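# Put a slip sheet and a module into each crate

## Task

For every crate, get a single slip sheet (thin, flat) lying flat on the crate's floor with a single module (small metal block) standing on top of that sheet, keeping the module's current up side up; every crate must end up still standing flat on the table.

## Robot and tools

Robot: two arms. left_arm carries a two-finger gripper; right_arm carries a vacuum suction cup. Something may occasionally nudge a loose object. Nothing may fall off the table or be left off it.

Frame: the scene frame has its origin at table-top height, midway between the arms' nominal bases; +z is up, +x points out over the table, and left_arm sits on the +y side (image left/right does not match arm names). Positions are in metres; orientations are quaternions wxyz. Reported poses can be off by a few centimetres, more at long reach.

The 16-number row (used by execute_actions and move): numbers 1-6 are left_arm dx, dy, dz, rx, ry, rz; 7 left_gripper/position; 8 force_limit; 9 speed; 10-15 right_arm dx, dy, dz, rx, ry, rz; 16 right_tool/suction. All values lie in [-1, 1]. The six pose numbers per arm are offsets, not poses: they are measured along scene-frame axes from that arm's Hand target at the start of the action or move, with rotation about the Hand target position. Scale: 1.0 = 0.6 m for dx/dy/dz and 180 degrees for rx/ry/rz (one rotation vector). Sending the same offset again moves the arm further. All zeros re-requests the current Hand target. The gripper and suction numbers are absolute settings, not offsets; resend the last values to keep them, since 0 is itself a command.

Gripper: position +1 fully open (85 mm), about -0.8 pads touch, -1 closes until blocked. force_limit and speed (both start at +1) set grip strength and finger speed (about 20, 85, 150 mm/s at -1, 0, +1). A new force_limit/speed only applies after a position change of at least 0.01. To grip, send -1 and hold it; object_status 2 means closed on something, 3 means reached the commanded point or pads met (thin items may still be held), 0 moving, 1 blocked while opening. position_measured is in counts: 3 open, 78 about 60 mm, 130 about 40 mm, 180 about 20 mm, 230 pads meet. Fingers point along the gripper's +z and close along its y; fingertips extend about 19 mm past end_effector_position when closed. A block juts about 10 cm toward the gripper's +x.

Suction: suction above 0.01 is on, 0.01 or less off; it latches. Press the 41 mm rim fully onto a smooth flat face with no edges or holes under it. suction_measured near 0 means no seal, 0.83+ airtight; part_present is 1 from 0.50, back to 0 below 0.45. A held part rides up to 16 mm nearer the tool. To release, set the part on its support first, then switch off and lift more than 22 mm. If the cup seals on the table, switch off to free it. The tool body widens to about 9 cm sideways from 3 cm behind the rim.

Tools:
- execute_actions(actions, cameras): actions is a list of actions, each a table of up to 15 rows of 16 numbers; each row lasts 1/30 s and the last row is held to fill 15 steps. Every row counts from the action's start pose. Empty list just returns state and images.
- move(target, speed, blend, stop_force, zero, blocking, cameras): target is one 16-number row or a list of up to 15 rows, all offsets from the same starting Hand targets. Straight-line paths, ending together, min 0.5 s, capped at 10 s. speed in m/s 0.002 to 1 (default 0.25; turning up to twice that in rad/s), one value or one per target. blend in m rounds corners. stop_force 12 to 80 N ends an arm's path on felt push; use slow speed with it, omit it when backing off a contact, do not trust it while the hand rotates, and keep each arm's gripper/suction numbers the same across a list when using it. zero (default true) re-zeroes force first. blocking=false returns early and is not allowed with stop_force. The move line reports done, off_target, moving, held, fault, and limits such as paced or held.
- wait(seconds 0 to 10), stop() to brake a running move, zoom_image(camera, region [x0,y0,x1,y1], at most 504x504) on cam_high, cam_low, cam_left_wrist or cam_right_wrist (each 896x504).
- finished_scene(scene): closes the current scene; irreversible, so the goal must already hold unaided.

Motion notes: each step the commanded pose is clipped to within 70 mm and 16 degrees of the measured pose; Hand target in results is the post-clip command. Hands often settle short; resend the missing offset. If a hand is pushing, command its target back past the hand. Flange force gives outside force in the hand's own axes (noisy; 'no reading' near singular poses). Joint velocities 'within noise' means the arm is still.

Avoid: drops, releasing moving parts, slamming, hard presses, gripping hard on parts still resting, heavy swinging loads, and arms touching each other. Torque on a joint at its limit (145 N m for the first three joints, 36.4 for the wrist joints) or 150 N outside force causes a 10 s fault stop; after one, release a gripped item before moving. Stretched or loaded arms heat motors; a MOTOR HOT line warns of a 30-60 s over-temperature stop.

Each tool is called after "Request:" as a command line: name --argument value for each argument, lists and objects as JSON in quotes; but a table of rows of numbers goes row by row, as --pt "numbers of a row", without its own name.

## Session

Request:
execute_actions --actions '[]'

Scene clock: 0.00 s.
left_arm: end_effector_position=(+0.3455, +0.6594, +0.1477) position_measured=3 object_status=3 end_effector_quat_wxyz=(-0.146, -0.033, +0.987, -0.062) | right_arm: end_effector_position=(+0.5531, -0.4674, +0.3401) suction_measured=0.00 part_present=0 end_effector_quat_wxyz=(+0.093, -0.071, +0.878, +0.465)
Joint positions: left_arm=[0.854 0.403 0.068 -0.123 -1.531 -0.748] | right_arm=[-0.472 0.534 0.612 -0.982 -1.887 0.396]
Joint velocities: within noise
Flange force (N): no reading
Hand target: left_arm +0.3455, +0.6594, +0.1477; -0.146, -0.033, +0.987, -0.062 | right_arm +0.5531, -0.4674, +0.3401; +0.093, -0.071, +0.878, +0.465
camera_calibration:
cam_left_wrist: T_world_to_cam=[[-0.104447, 0.989626, -0.098644, -0.595424], [0.991834, 0.110949, 0.062889, -0.409188], [0.073181, -0.0912699, -0.993134, 0.309499], [0, 0, 0, 1]] pos_world=[0.321007, 0.662894, 0.274373]
cam_right_wrist: T_world_to_cam=[[0.254484, -0.57545, -0.777236, -0.14312], [-0.908488, -0.417743, 0.0118308, 0.333938], [-0.331493, 0.703098, -0.629099, 0.794216], [0, 0, 0, 1]] pos_world=[0.603078, -0.50127, 0.384451]

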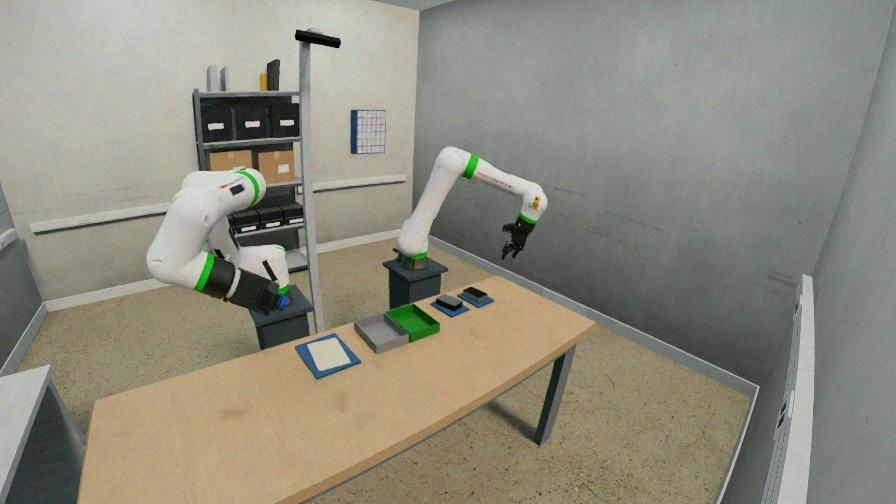

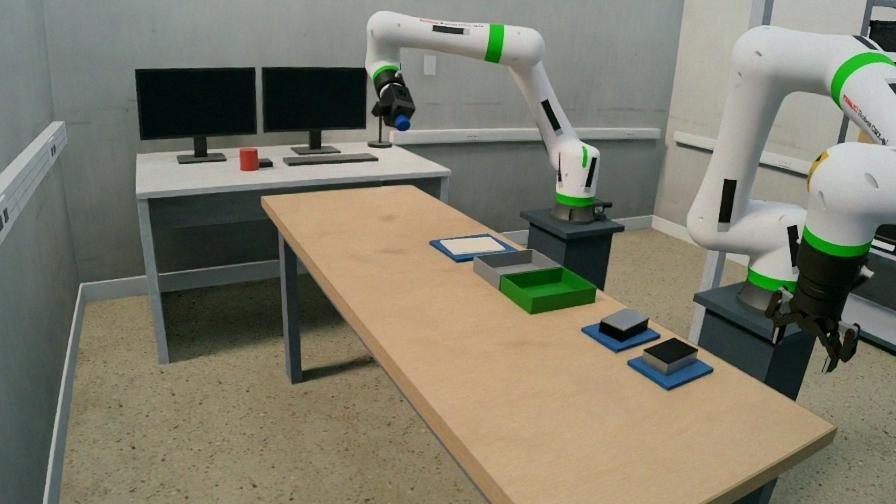

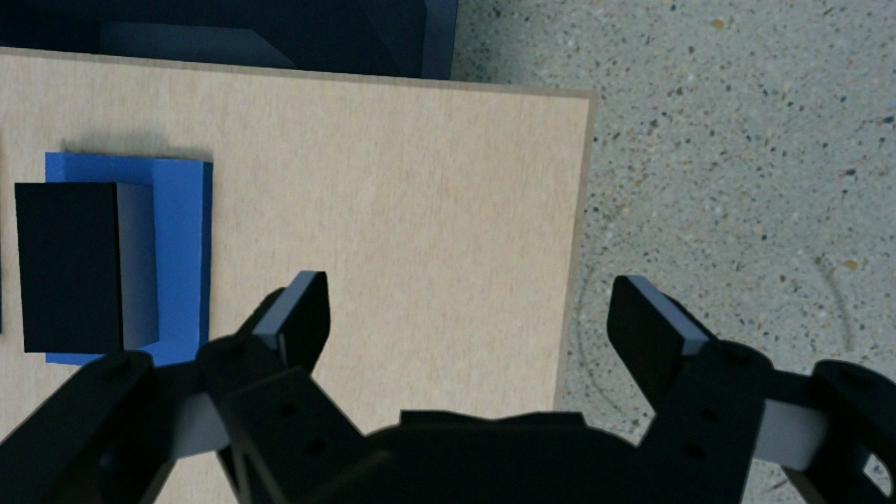

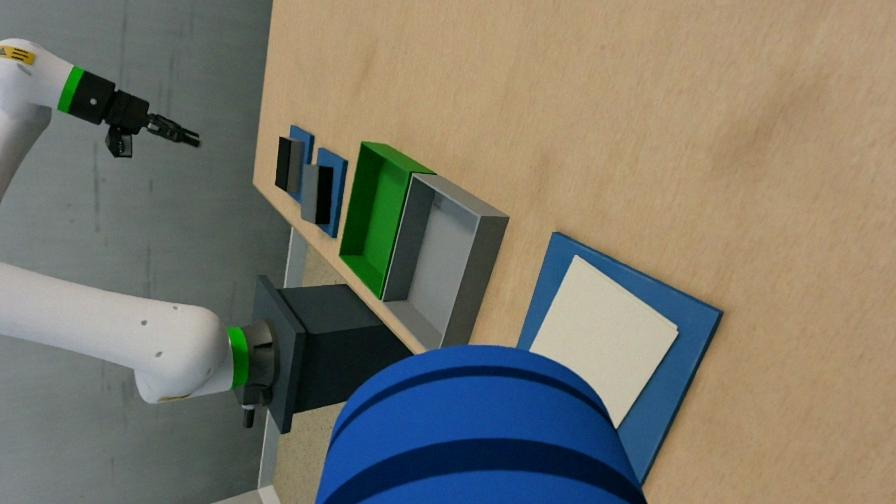

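Request:
move --pt "-0.159 -0.532 0.4205 0.0396 -0.0933 -0.0211 1 -0.8 0 -0.2218 0.3123 0.0998 -0.3086 0.0617 -0.0471 -1" --speed 0.35

Scene clock: 19.80 s.
left_arm: end_effector_position=(+0.2501, +0.3402, +0.4000) position_measured=3 object_status=3 end_effector_quat_wxyz=(-0.001, +0.001, +1.000, +0.000) | right_arm: end_effector_position=(+0.4201, -0.2801, +0.4000) suction_measured=0.00 part_present=0 end_effector_quat_wxyz=(+0.001, +0.000, +1.000, +0.000)
Joint positions: left_arm=[0.381 -0.394 -0.136 0 -1.83 -0.365] | right_arm=[0.459 0.027 0.17 0.001 -1.713 -0.485]
Joint velocities: within noise
Flange force (N): left_arm=[1.8 -0.9 4.3] | right_arm=[2.3 0.3 6.8]
Hand target: left_arm +0.2501, +0.3402, +0.4000; -0.001, +0.001, +1.000, +0.000 | right_arm +0.4201, -0.2800, +0.4000; +0.001, +0.000, +1.000, +0.000
Off the commanded pose: left_arm 0.000 m, 0 deg | right_arm 0.000 m, 0 deg.
move: done
camera_calibration:
cam_left_wrist: T_world_to_cam=[[-0.0244232, 0.999676, 0.0072154, -0.330331], [0.934305, 0.0202573, 0.355899, -0.367011], [0.355637, 0.0154336, -0.934497, 0.40747], [0, 0, 0, 1]] pos_world=[0.189921, 0.33137, 0.513782]
cam_right_wrist: T_world_to_cam=[[0.0475507, -0.99857, 0.0244313, -0.307222], [-0.896872, -0.031915, 0.441138, 0.222044], [-0.439727, -0.0428881, -0.897107, 0.599741], [0, 0, 0, 1]] pos_world=[0.477476, -0.273975, 0.447586]

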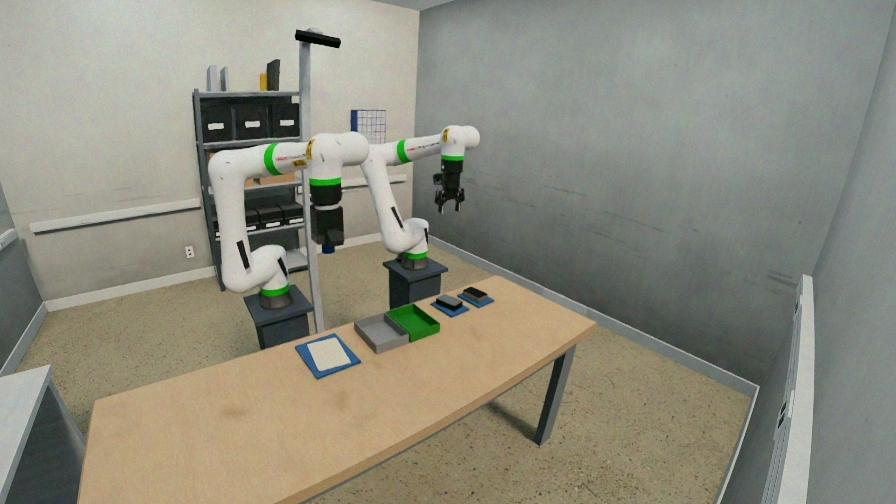

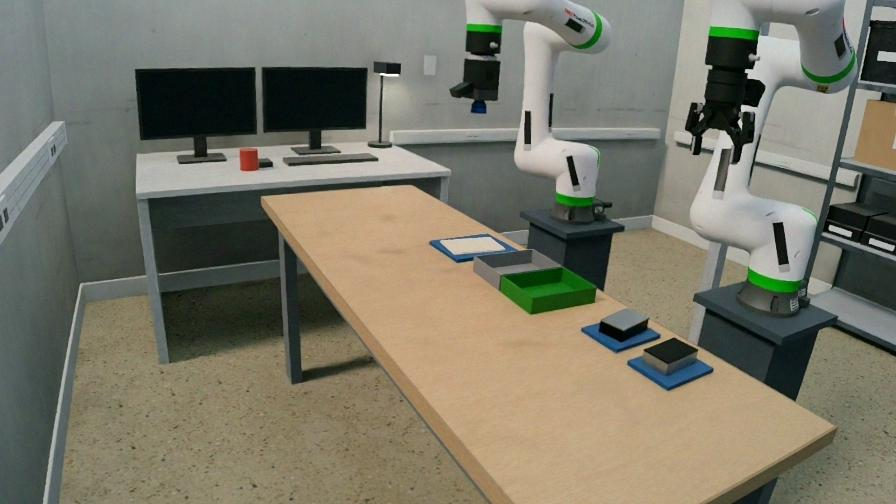

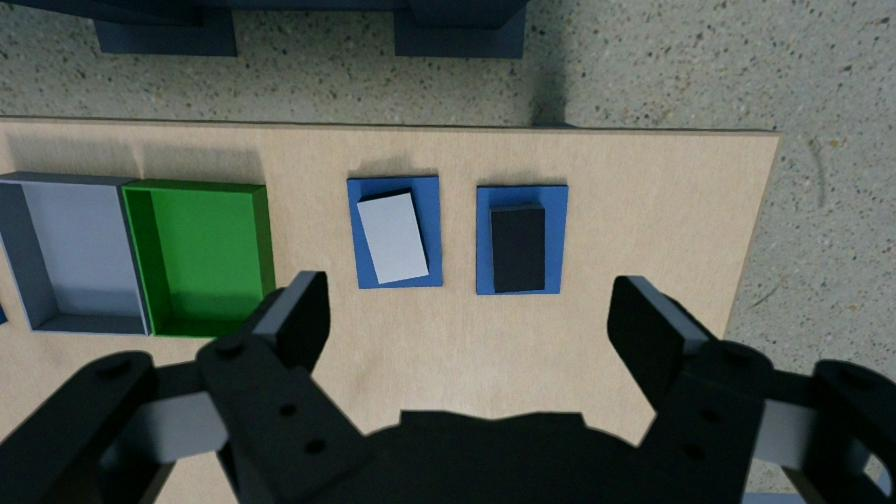

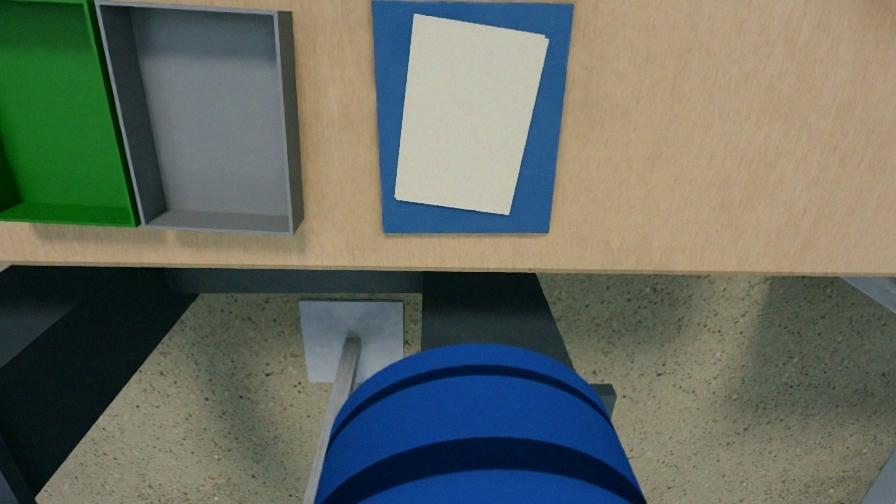

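Request:
zoom_image --camera "cam_right_wrist" --region '[360, 0, 590, 250]'

Request:
zoom_image --camera "cam_left_wrist" --region '[330, 160, 590, 310]'

Request:
zoom_image --camera "cam_left_wrist" --region '[0, 150, 300, 360]'

Request:
zoom_image --camera "cam_low" --region '[570, 290, 740, 400]'

Scaled by 2.016 from the camera's 896x504 image, which has a finer 1280x720 frame.

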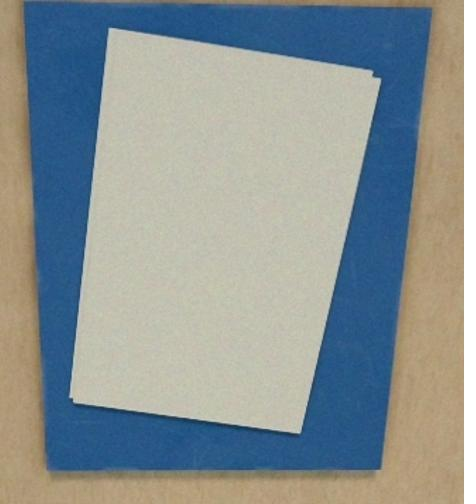

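Scaled by 1.938 from the camera's 896x504 image, which has a finer 1280x720 frame.

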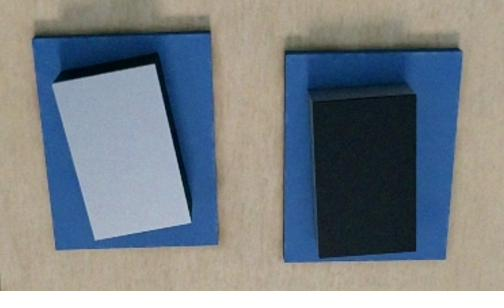

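Scaled by 1.680 from the camera's 896x504 image, which has a finer 1280x720 frame.

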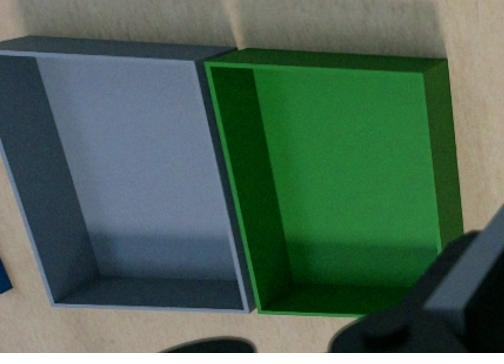

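Scaled by 2.965 from the camera's 896x504 image, which has a finer 1280x720 frame.

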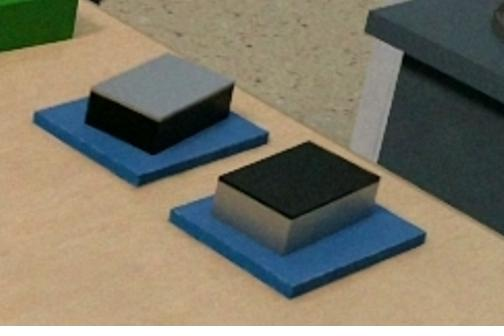

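Request:
zoom_image --camera "cam_right_wrist" --region '[520, 15, 570, 65]'

Request:
zoom_image --camera "cam_right_wrist" --region '[380, 175, 430, 225]'

Request:
zoom_image --camera "cam_right_wrist" --region '[395, 0, 445, 50]'

Request:
zoom_image --camera "cam_right_wrist" --region '[480, 180, 530, 230]'

Scaled by 10.080 from the camera's 896x504 image, which has a finer 1280x720 frame.

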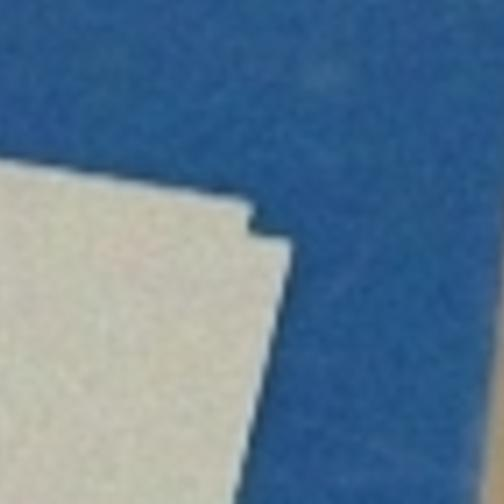

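Scaled by 10.080 from the camera's 896x504 image, which has a finer 1280x720 frame.

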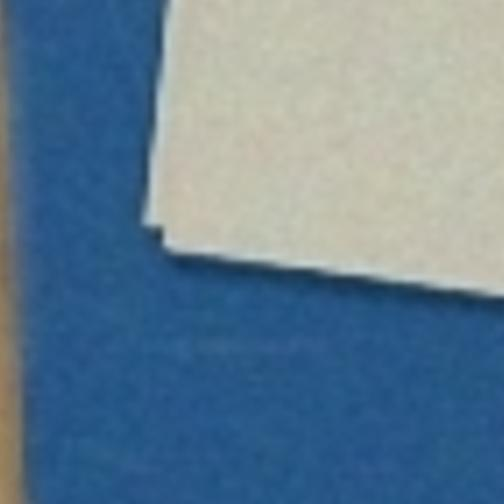

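Scaled by 10.080 from the camera's 896x504 image, which has a finer 1280x720 frame.

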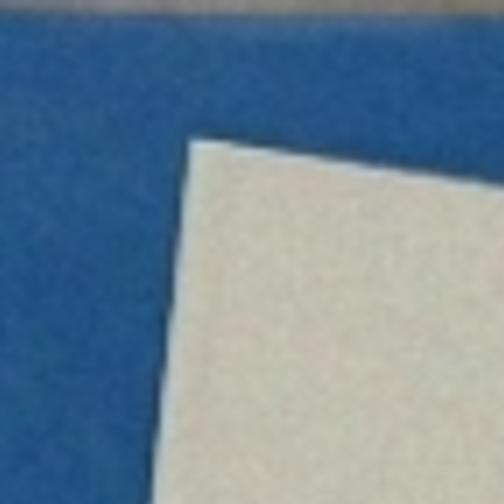

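Scaled by 10.080 from the camera's 896x504 image, which has a finer 1280x720 frame.

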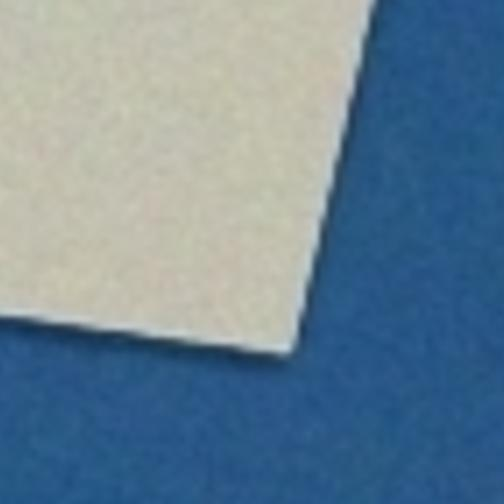

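Request:
move --pt "0.177 -0.1083 -0.4333 0 0 0.0656 1 -0.8 0 0.0665 0.4168 0 0 0 0 -1" --speed 0.3 --cameras '["cam_left_wrist", "cam_right_wrist"]'

Request:
zoom_image --camera "cam_right_wrist" --region '[250, 10, 450, 270]'

Request:
zoom_image --camera "cam_right_wrist" --region '[420, 20, 640, 280]'

Request:
zoom_image --camera "cam_left_wrist" --region '[300, 80, 560, 330]'

Scene clock: 55.20 s.
left_arm: end_effector_position=(+0.3563, +0.2752, +0.1400) position_measured=3 object_status=3 end_effector_quat_wxyz=(+0.000, -0.102, +0.995, +0.000) | right_arm: end_effector_position=(+0.4599, -0.0299, +0.4000) suction_measured=0.00 part_present=0 end_effector_quat_wxyz=(+0.001, +0.000, +1.000, +0.000)
Joint positions: left_arm=[0.108 -0.015 -0.451 0.001 -1.136 0.113] | right_arm=[0.803 0.398 0.616 0.001 -1.788 -0.828]
Joint velocities: within noise
Flange force (N): left_arm=[1.7 -0.6 3.5] | right_arm=[2.5 -1.3 7.3]
Hand target: left_arm +0.3563, +0.2752, +0.1400; +0.000, -0.102, +0.995, +0.000 | right_arm +0.4600, -0.0299, +0.4000; +0.001, +0.000, +1.000, +0.000
Off the commanded pose: left_arm 0.000 m, 0 deg | right_arm 0.000 m, 0 deg.
move: done
camera_calibration:
cam_left_wrist: T_world_to_cam=[[-0.228444, 0.973531, 0.00718697, -0.181029], [0.910374, 0.210996, 0.355949, -0.416337], [0.345011, 0.0878571, -0.934478, 0.111705], [0, 0, 0, 1]] pos_world=[0.299128, 0.254268, 0.253882]
cam_right_wrist: T_world_to_cam=[[0.0476372, -0.998567, 0.0243887, -0.0594053], [-0.896867, -0.0320113, 0.44114, 0.265761], [-0.439727, -0.042888, -0.897107, 0.628103], [0, 0, 0, 1]] pos_world=[0.517376, -0.0238747, 0.447686]
Images, in order (width x height): cam_left_wrist 896x504, cam_right_wrist 896x504.

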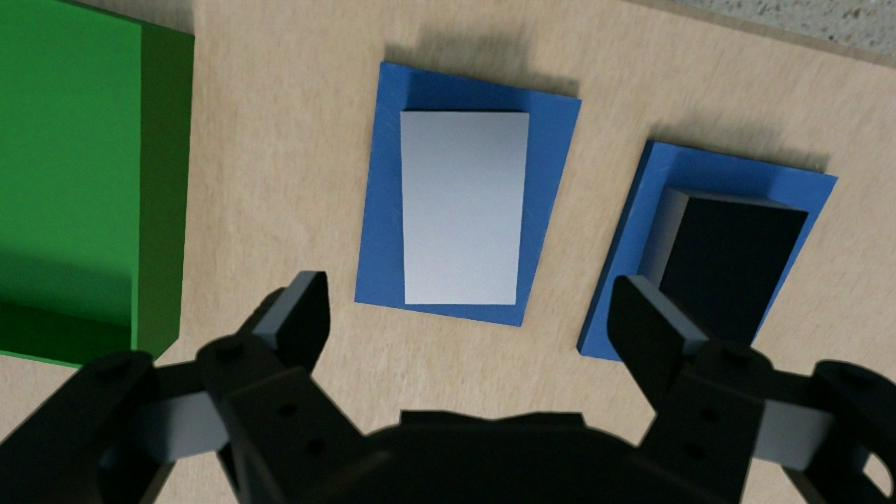

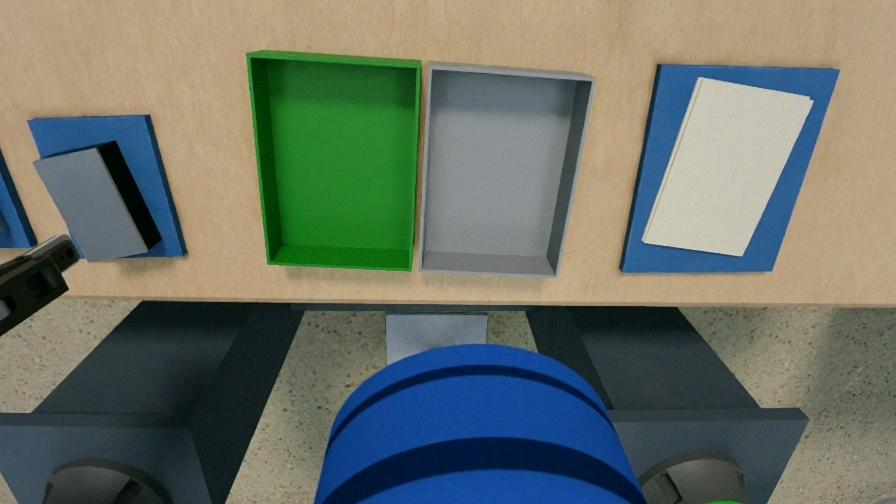

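Scaled by 1.938 from the camera's 896x504 image, which has a finer 1280x720 frame.

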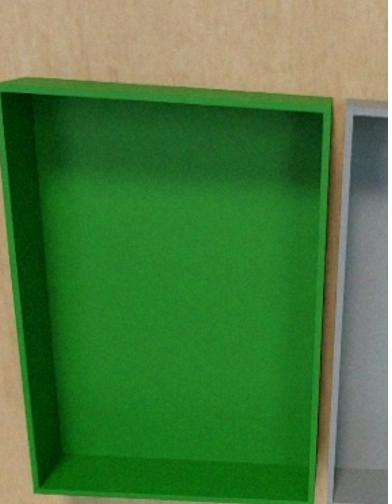

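Scaled by 1.938 from the camera's 896x504 image, which has a finer 1280x720 frame.

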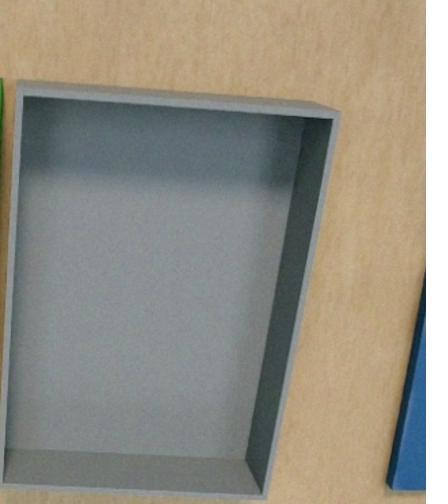

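Scaled by 1.938 from the camera's 896x504 image, which has a finer 1280x720 frame.

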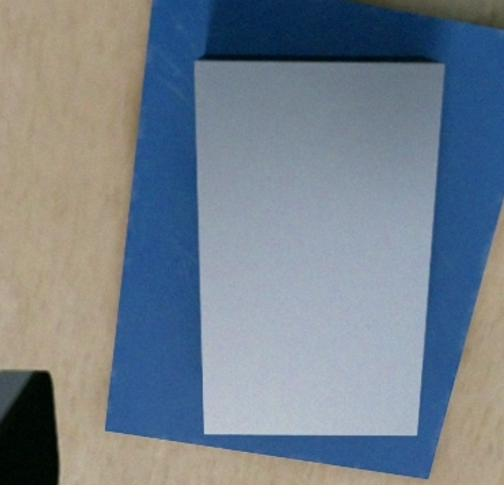

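Request:
zoom_image --camera "cam_right_wrist" --region '[235, 35, 305, 85]'

Request:
zoom_image --camera "cam_right_wrist" --region '[390, 45, 460, 95]'

Request:
zoom_image --camera "cam_right_wrist" --region '[550, 60, 620, 110]'

Scaled by 7.200 from the camera's 896x504 image, which has a finer 1280x720 frame.

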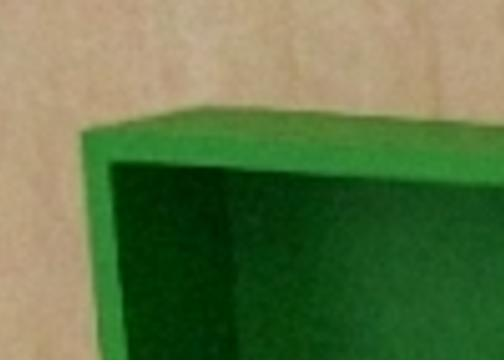

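Scaled by 7.200 from the camera's 896x504 image, which has a finer 1280x720 frame.

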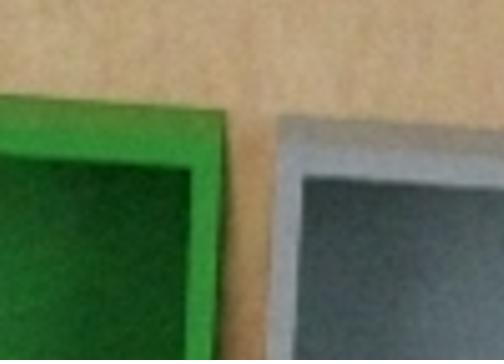

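Scaled by 7.200 from the camera's 896x504 image, which has a finer 1280x720 frame.

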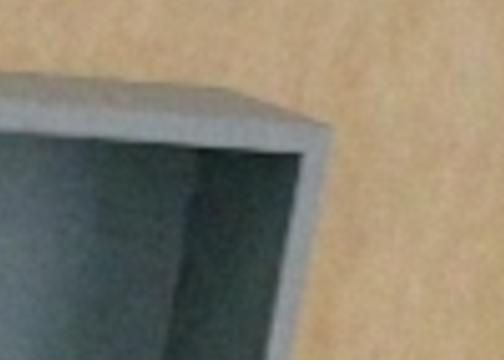

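Request:
move --pt "0.0015 0.0023 -0.15 0 0 0.0047 1 -0.8 0 -0.1103 -0.4578 -0.5667 0 0 0 -1" --pt "0.0015 0.0023 -0.1883 0 0 0.0047 1 -0.8 0 -0.1103 -0.4578 -0.6333 0 0 0 -1" --pt "0.0015 0.0023 -0.1883 0 0 0.0047 -1 -0.5 -1 -0.1103 -0.4578 -0.6333 0 0 0 1" --speed '[0.3, 0.06, 0.06]' --cameras '["cam_left_wrist", "cam_right_wrist", "cam_low"]'

Scene clock: 95.00 s.
left_arm: end_effector_position=(+0.3572, +0.2766, +0.0270) position_measured=78 object_status=0 end_effector_quat_wxyz=(+0.000, -0.110, +0.994, +0.000) | right_arm: end_effector_position=(+0.3938, -0.3046, +0.0200) suction_measured=0.00 part_present=0 end_effector_quat_wxyz=(+0.001, +0.000, +1.000, +0.000)
Joint positions: left_arm=[0.111 0.161 -0.577 0.001 -0.834 0.124] | right_arm=[0.435 0.253 -0.538 0.001 -0.779 -0.462]
Joint velocities: within noise
Flange force (N): left_arm=[11.6 7.9 -24.4] | right_arm=[2.1 -0.3 6.2]
Hand target: left_arm +0.3572, +0.2766, +0.0270; +0.000, -0.110, +0.994, +0.000 | right_arm +0.3938, -0.3046, +0.0200; +0.001, +0.000, +1.000, +0.000
Off the commanded pose: left_arm 0.000 m, 0 deg | right_arm 0.000 m, 0 deg.
move: done
camera_calibration:
cam_left_wrist: T_world_to_cam=[[-0.242841, 0.97004, 0.00709787, -0.175207], [0.907157, 0.224495, 0.355905, -0.379874], [0.343648, 0.0928673, -0.934495, 0.00475052], [0, 0, 0, 1]] pos_world=[0.300425, 0.254797, 0.140882]
cam_right_wrist: T_world_to_cam=[[0.0475507, -0.99857, 0.0244313, -0.321255], [-0.896872, -0.031915, 0.441138, 0.365259], [-0.439727, -0.0428881, -0.897107, 0.246311], [0, 0, 0, 1]] pos_world=[0.451176, -0.298575, 0.067686]
Images, in order (width x height): cam_low 896x504, cam_left_wrist 896x504, cam_right_wrist 896x504.

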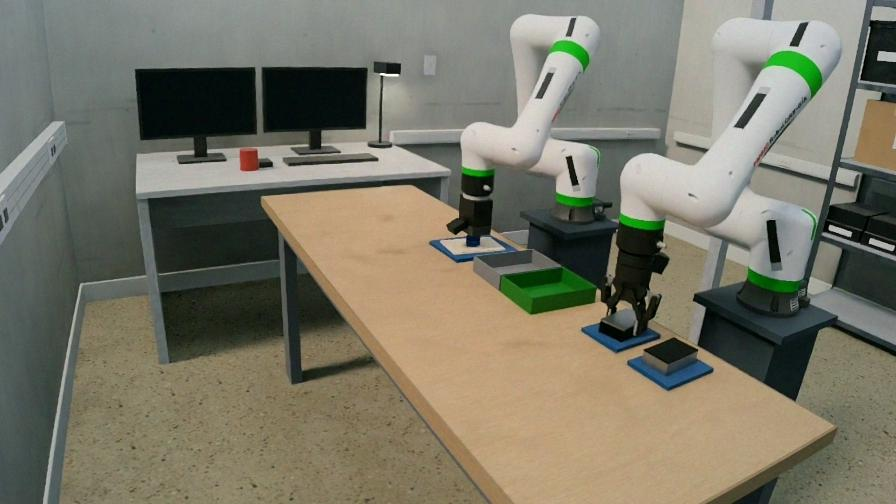

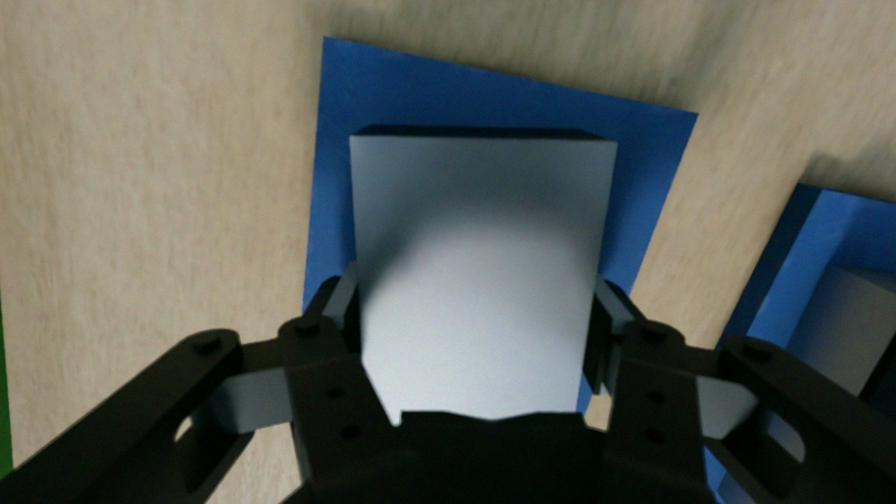

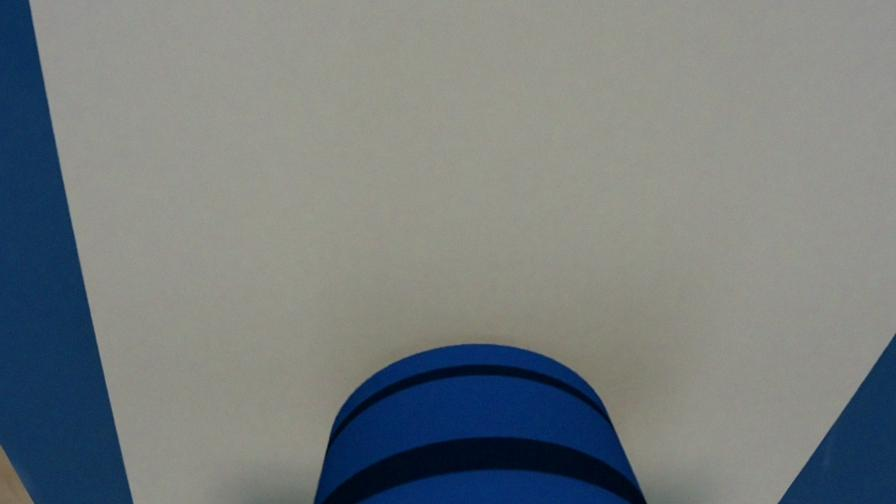

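Request:
move --pt "0 0 0.04 0 0 0 -1 -0.5 -1 0 0 -0.05 0 0 0 1" --speed 0.012 --stop_force 14 --cameras '["cam_low"]'

Scene clock: 100.63 s.
left_arm: end_effector_position=(+0.3571, +0.2766, +0.0272) position_measured=78 object_status=2 end_effector_quat_wxyz=(-0.001, -0.110, +0.994, +0.000) | right_arm: end_effector_position=(+0.3939, -0.3046, -0.0021) suction_measured=0.88 part_present=1 end_effector_quat_wxyz=(+0.001, +0.000, +1.000, +0.000)
Joint positions: left_arm=[0.111 0.161 -0.576 0.001 -0.835 0.124] | right_arm=[0.435 0.3 -0.549 0.001 -0.721 -0.462]
Joint velocities: within noise
Flange force (N): left_arm=[3.3 0.4 3.1] | right_arm=[6.8 -0.3 -23.2]
Hand target: left_arm +0.3571, +0.2766, +0.0273; -0.001, -0.110, +0.994, +0.000 (not the last commanded pose) | right_arm +0.3939, -0.3046, -0.0021; +0.001, +0.000, +1.000, +0.000 (not the last commanded pose)
Off the commanded pose: left_arm 0.024 m, 0 deg | right_arm 0.008 m, 0 deg.
move: contact (left_arm, right_arm)
Images, in order (width x height): cam_low 896x504.

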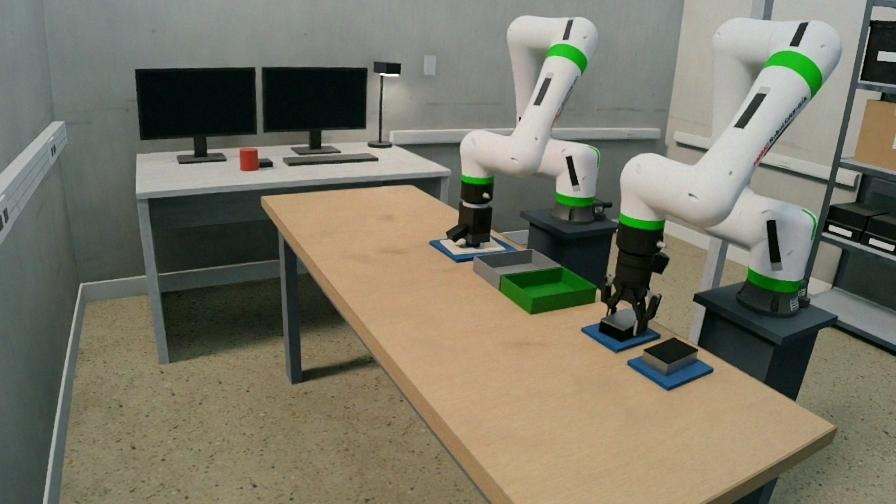

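Request:
move --pt "0 0 0.05 0 0 0 -1 -0.5 -1 0 0 0.06 0 0 0 1" --pt "0 0 0.155 0 0 0 -1 -0.5 -1 0 0 0.137 0 0 0 1" --pt "0 0 0.155 0 0 0 -1 -0.5 -1 0.0032 0.6003 0.1702 0 0 0.0269 1" --speed '[0.06, 0.15, 0.25]' --blend '[0, 0.02, 0]'

Request:
zoom_image --camera "cam_low" --region '[450, 220, 610, 330]'

Request:
zoom_image --camera "cam_high" --region '[340, 270, 460, 370]'

Scene clock: 110.80 s.
left_arm: end_effector_position=(+0.3571, +0.2766, +0.1203) position_measured=78 object_status=2 end_effector_quat_wxyz=(-0.001, -0.110, +0.994, +0.000) | right_arm: end_effector_position=(+0.3958, +0.0556, +0.1001) suction_measured=0.88 part_present=1 end_effector_quat_wxyz=(+0.001, -0.042, +0.999, +0.000)
Joint positions: left_arm=[0.111 0.01 -0.477 0.001 -1.085 0.124] | right_arm=[0.98 0.503 0.05 0.001 -1.117 -0.922]
Joint velocities: within noise
Flange force (N): left_arm=[2.8 0.2 3.6] | right_arm=[1.7 -1.3 7.1]
Hand target: left_arm +0.3571, +0.2766, +0.1203; -0.001, -0.110, +0.994, +0.000 | right_arm +0.3958, +0.0556, +0.1000; +0.001, -0.042, +0.999, +0.000
Off the commanded pose: left_arm 0.000 m, 0 deg | right_arm 0.000 m, 0 deg.
move: done
camera_calibration:
cam_left_wrist: T_world_to_cam=[[-0.242769, 0.970058, 0.00717841, -0.175938], [0.907243, 0.224417, 0.355735, -0.412919], [0.343473, 0.0928741, -0.934559, 0.0919456], [0, 0, 0, 1]] pos_world=[0.300325, 0.254796, 0.234081]
cam_right_wrist: T_world_to_cam=[[0.131819, -0.990972, 0.0244473, 0.00260987], [-0.891051, -0.107649, 0.440954, 0.345171], [-0.434342, -0.0799099, -0.897197, 0.334324], [0, 0, 0, 1]] pos_world=[0.452432, 0.0664595, 0.147686]

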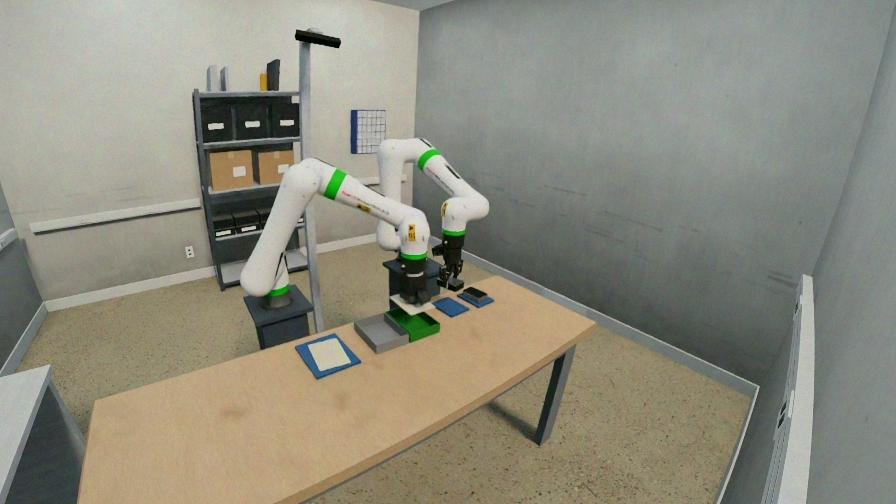

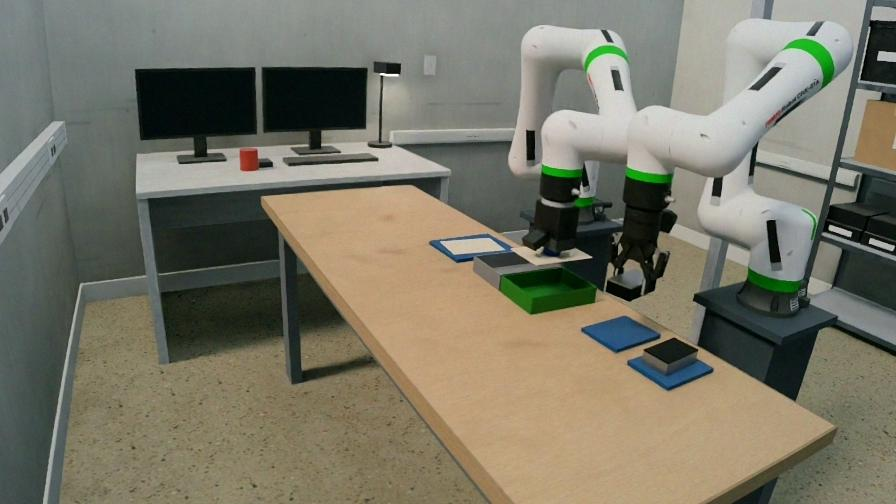

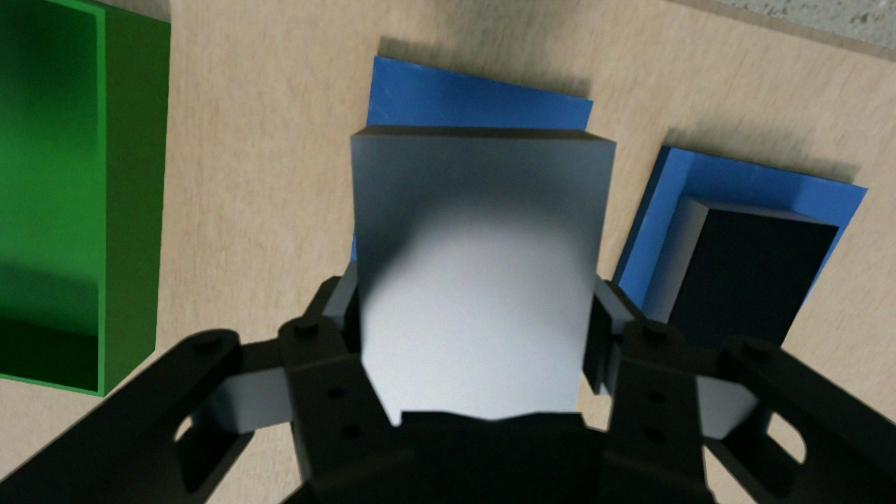

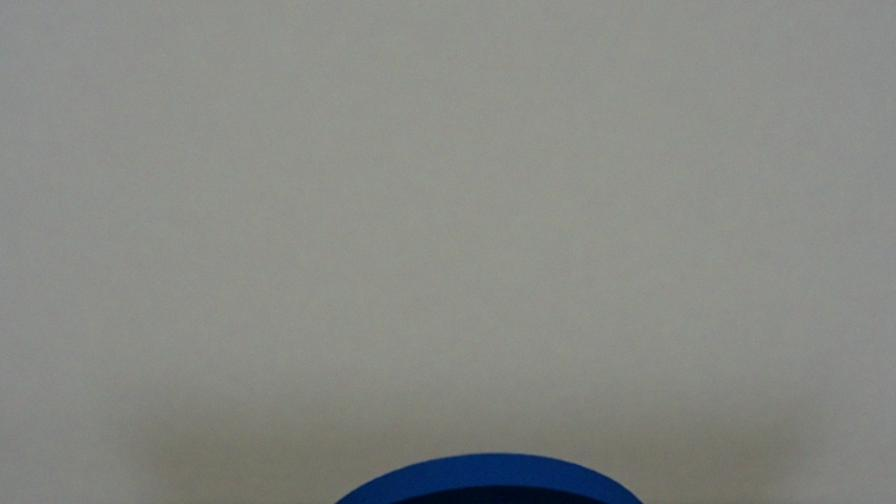

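Scaled by 3.150 from the camera's 896x504 image, which has a finer 1280x720 frame.

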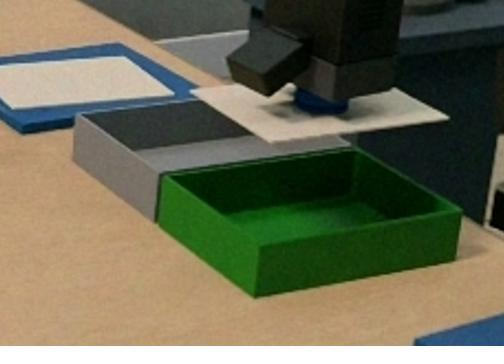

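Scaled by 4.200 from the camera's 896x504 image, which has a finer 1280x720 frame.

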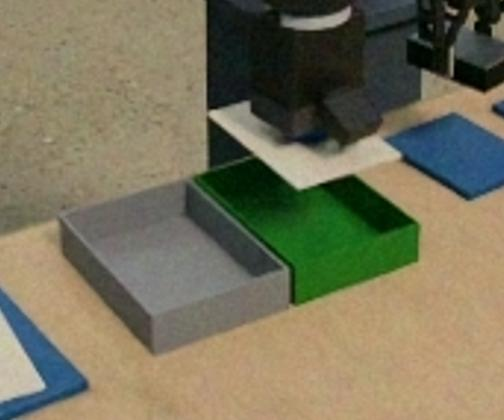

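Request:
zoom_image --camera "cam_low" --region '[510, 250, 560, 310]'

Request:
zoom_image --camera "cam_low" --region '[560, 240, 610, 300]'

Request:
zoom_image --camera "cam_high" --region '[385, 285, 445, 345]'

Scaled by 8.400 from the camera's 896x504 image, which has a finer 1280x720 frame.

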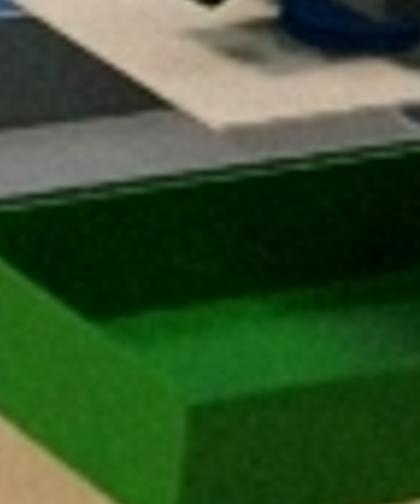

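Scaled by 8.400 from the camera's 896x504 image, which has a finer 1280x720 frame.

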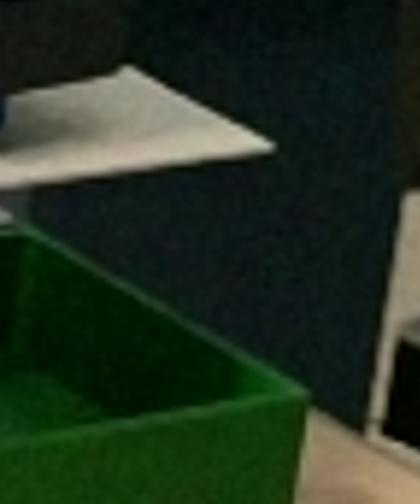

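Scaled by 8.400 from the camera's 896x504 image, which has a finer 1280x720 frame.

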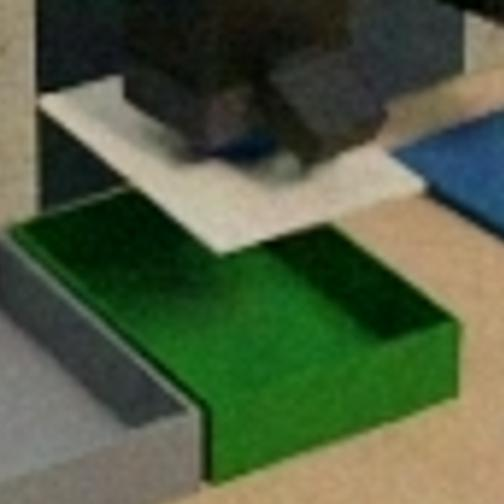

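Request:
move --pt "0 0 0 0 0 0 -1 -0.5 -1 -0.0033 0.0017 -0.0833 0 0 0 1" --pt "0 0 0 0 0 0 -1 -0.5 -1 -0.0033 0.0017 -0.2 0 0 0 1" --speed '[0.1, 0.02]' --stop_force 12 --cameras '["cam_low", "cam_high"]'

Scene clock: 144.13 s.
left_arm: end_effector_position=(+0.3571, +0.2766, +0.1203) position_measured=78 object_status=2 end_effector_quat_wxyz=(-0.001, -0.110, +0.994, +0.000) | right_arm: end_effector_position=(+0.3939, +0.0567, -0.0106) suction_measured=0.88 part_present=1 end_effector_quat_wxyz=(+0.001, -0.042, +0.999, +0.000)
Joint positions: left_arm=[0.111 0.01 -0.477 0.001 -1.085 0.124] | right_arm=[0.984 0.645 -0.025 0.002 -0.899 -0.926]
Joint velocities: within noise
Flange force (N): left_arm=[3.2 0.3 3.7] | right_arm=[6.3 -4.5 -30.2]
Hand target: left_arm +0.3571, +0.2766, +0.1203; -0.001, -0.110, +0.994, +0.000 | right_arm +0.3939, +0.0567, -0.0106; +0.001, -0.042, +0.999, +0.000 (not the last commanded pose)
Off the commanded pose: left_arm 0.000 m, 0 deg | right_arm 0.009 m, 0 deg.
move: contact (right_arm); path passed 1 of 2 targets
Images, in order (width x height): cam_high 896x504, cam_low 896x504.

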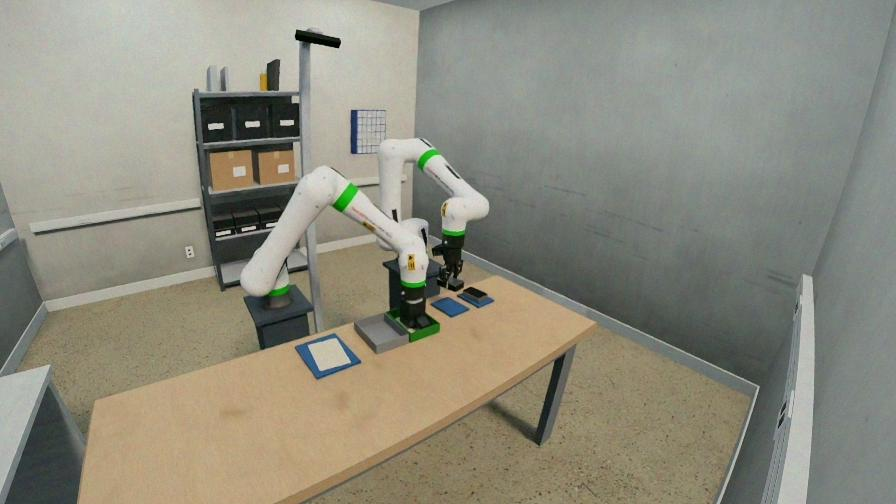

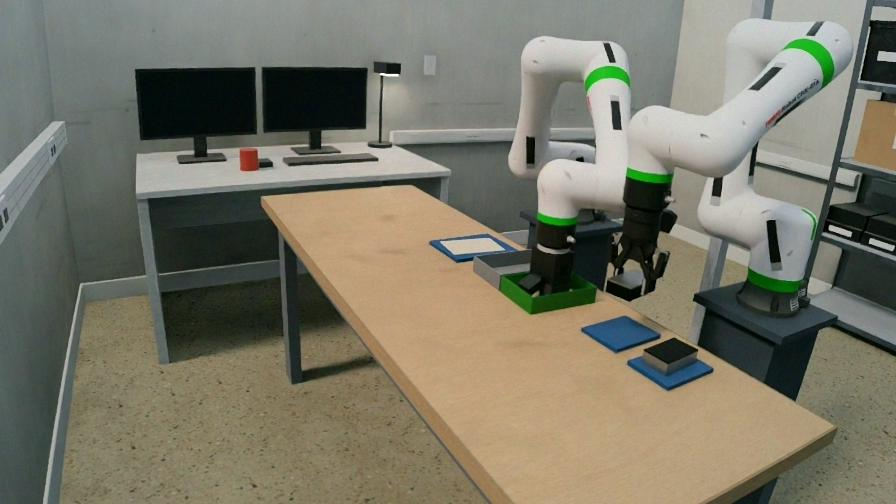

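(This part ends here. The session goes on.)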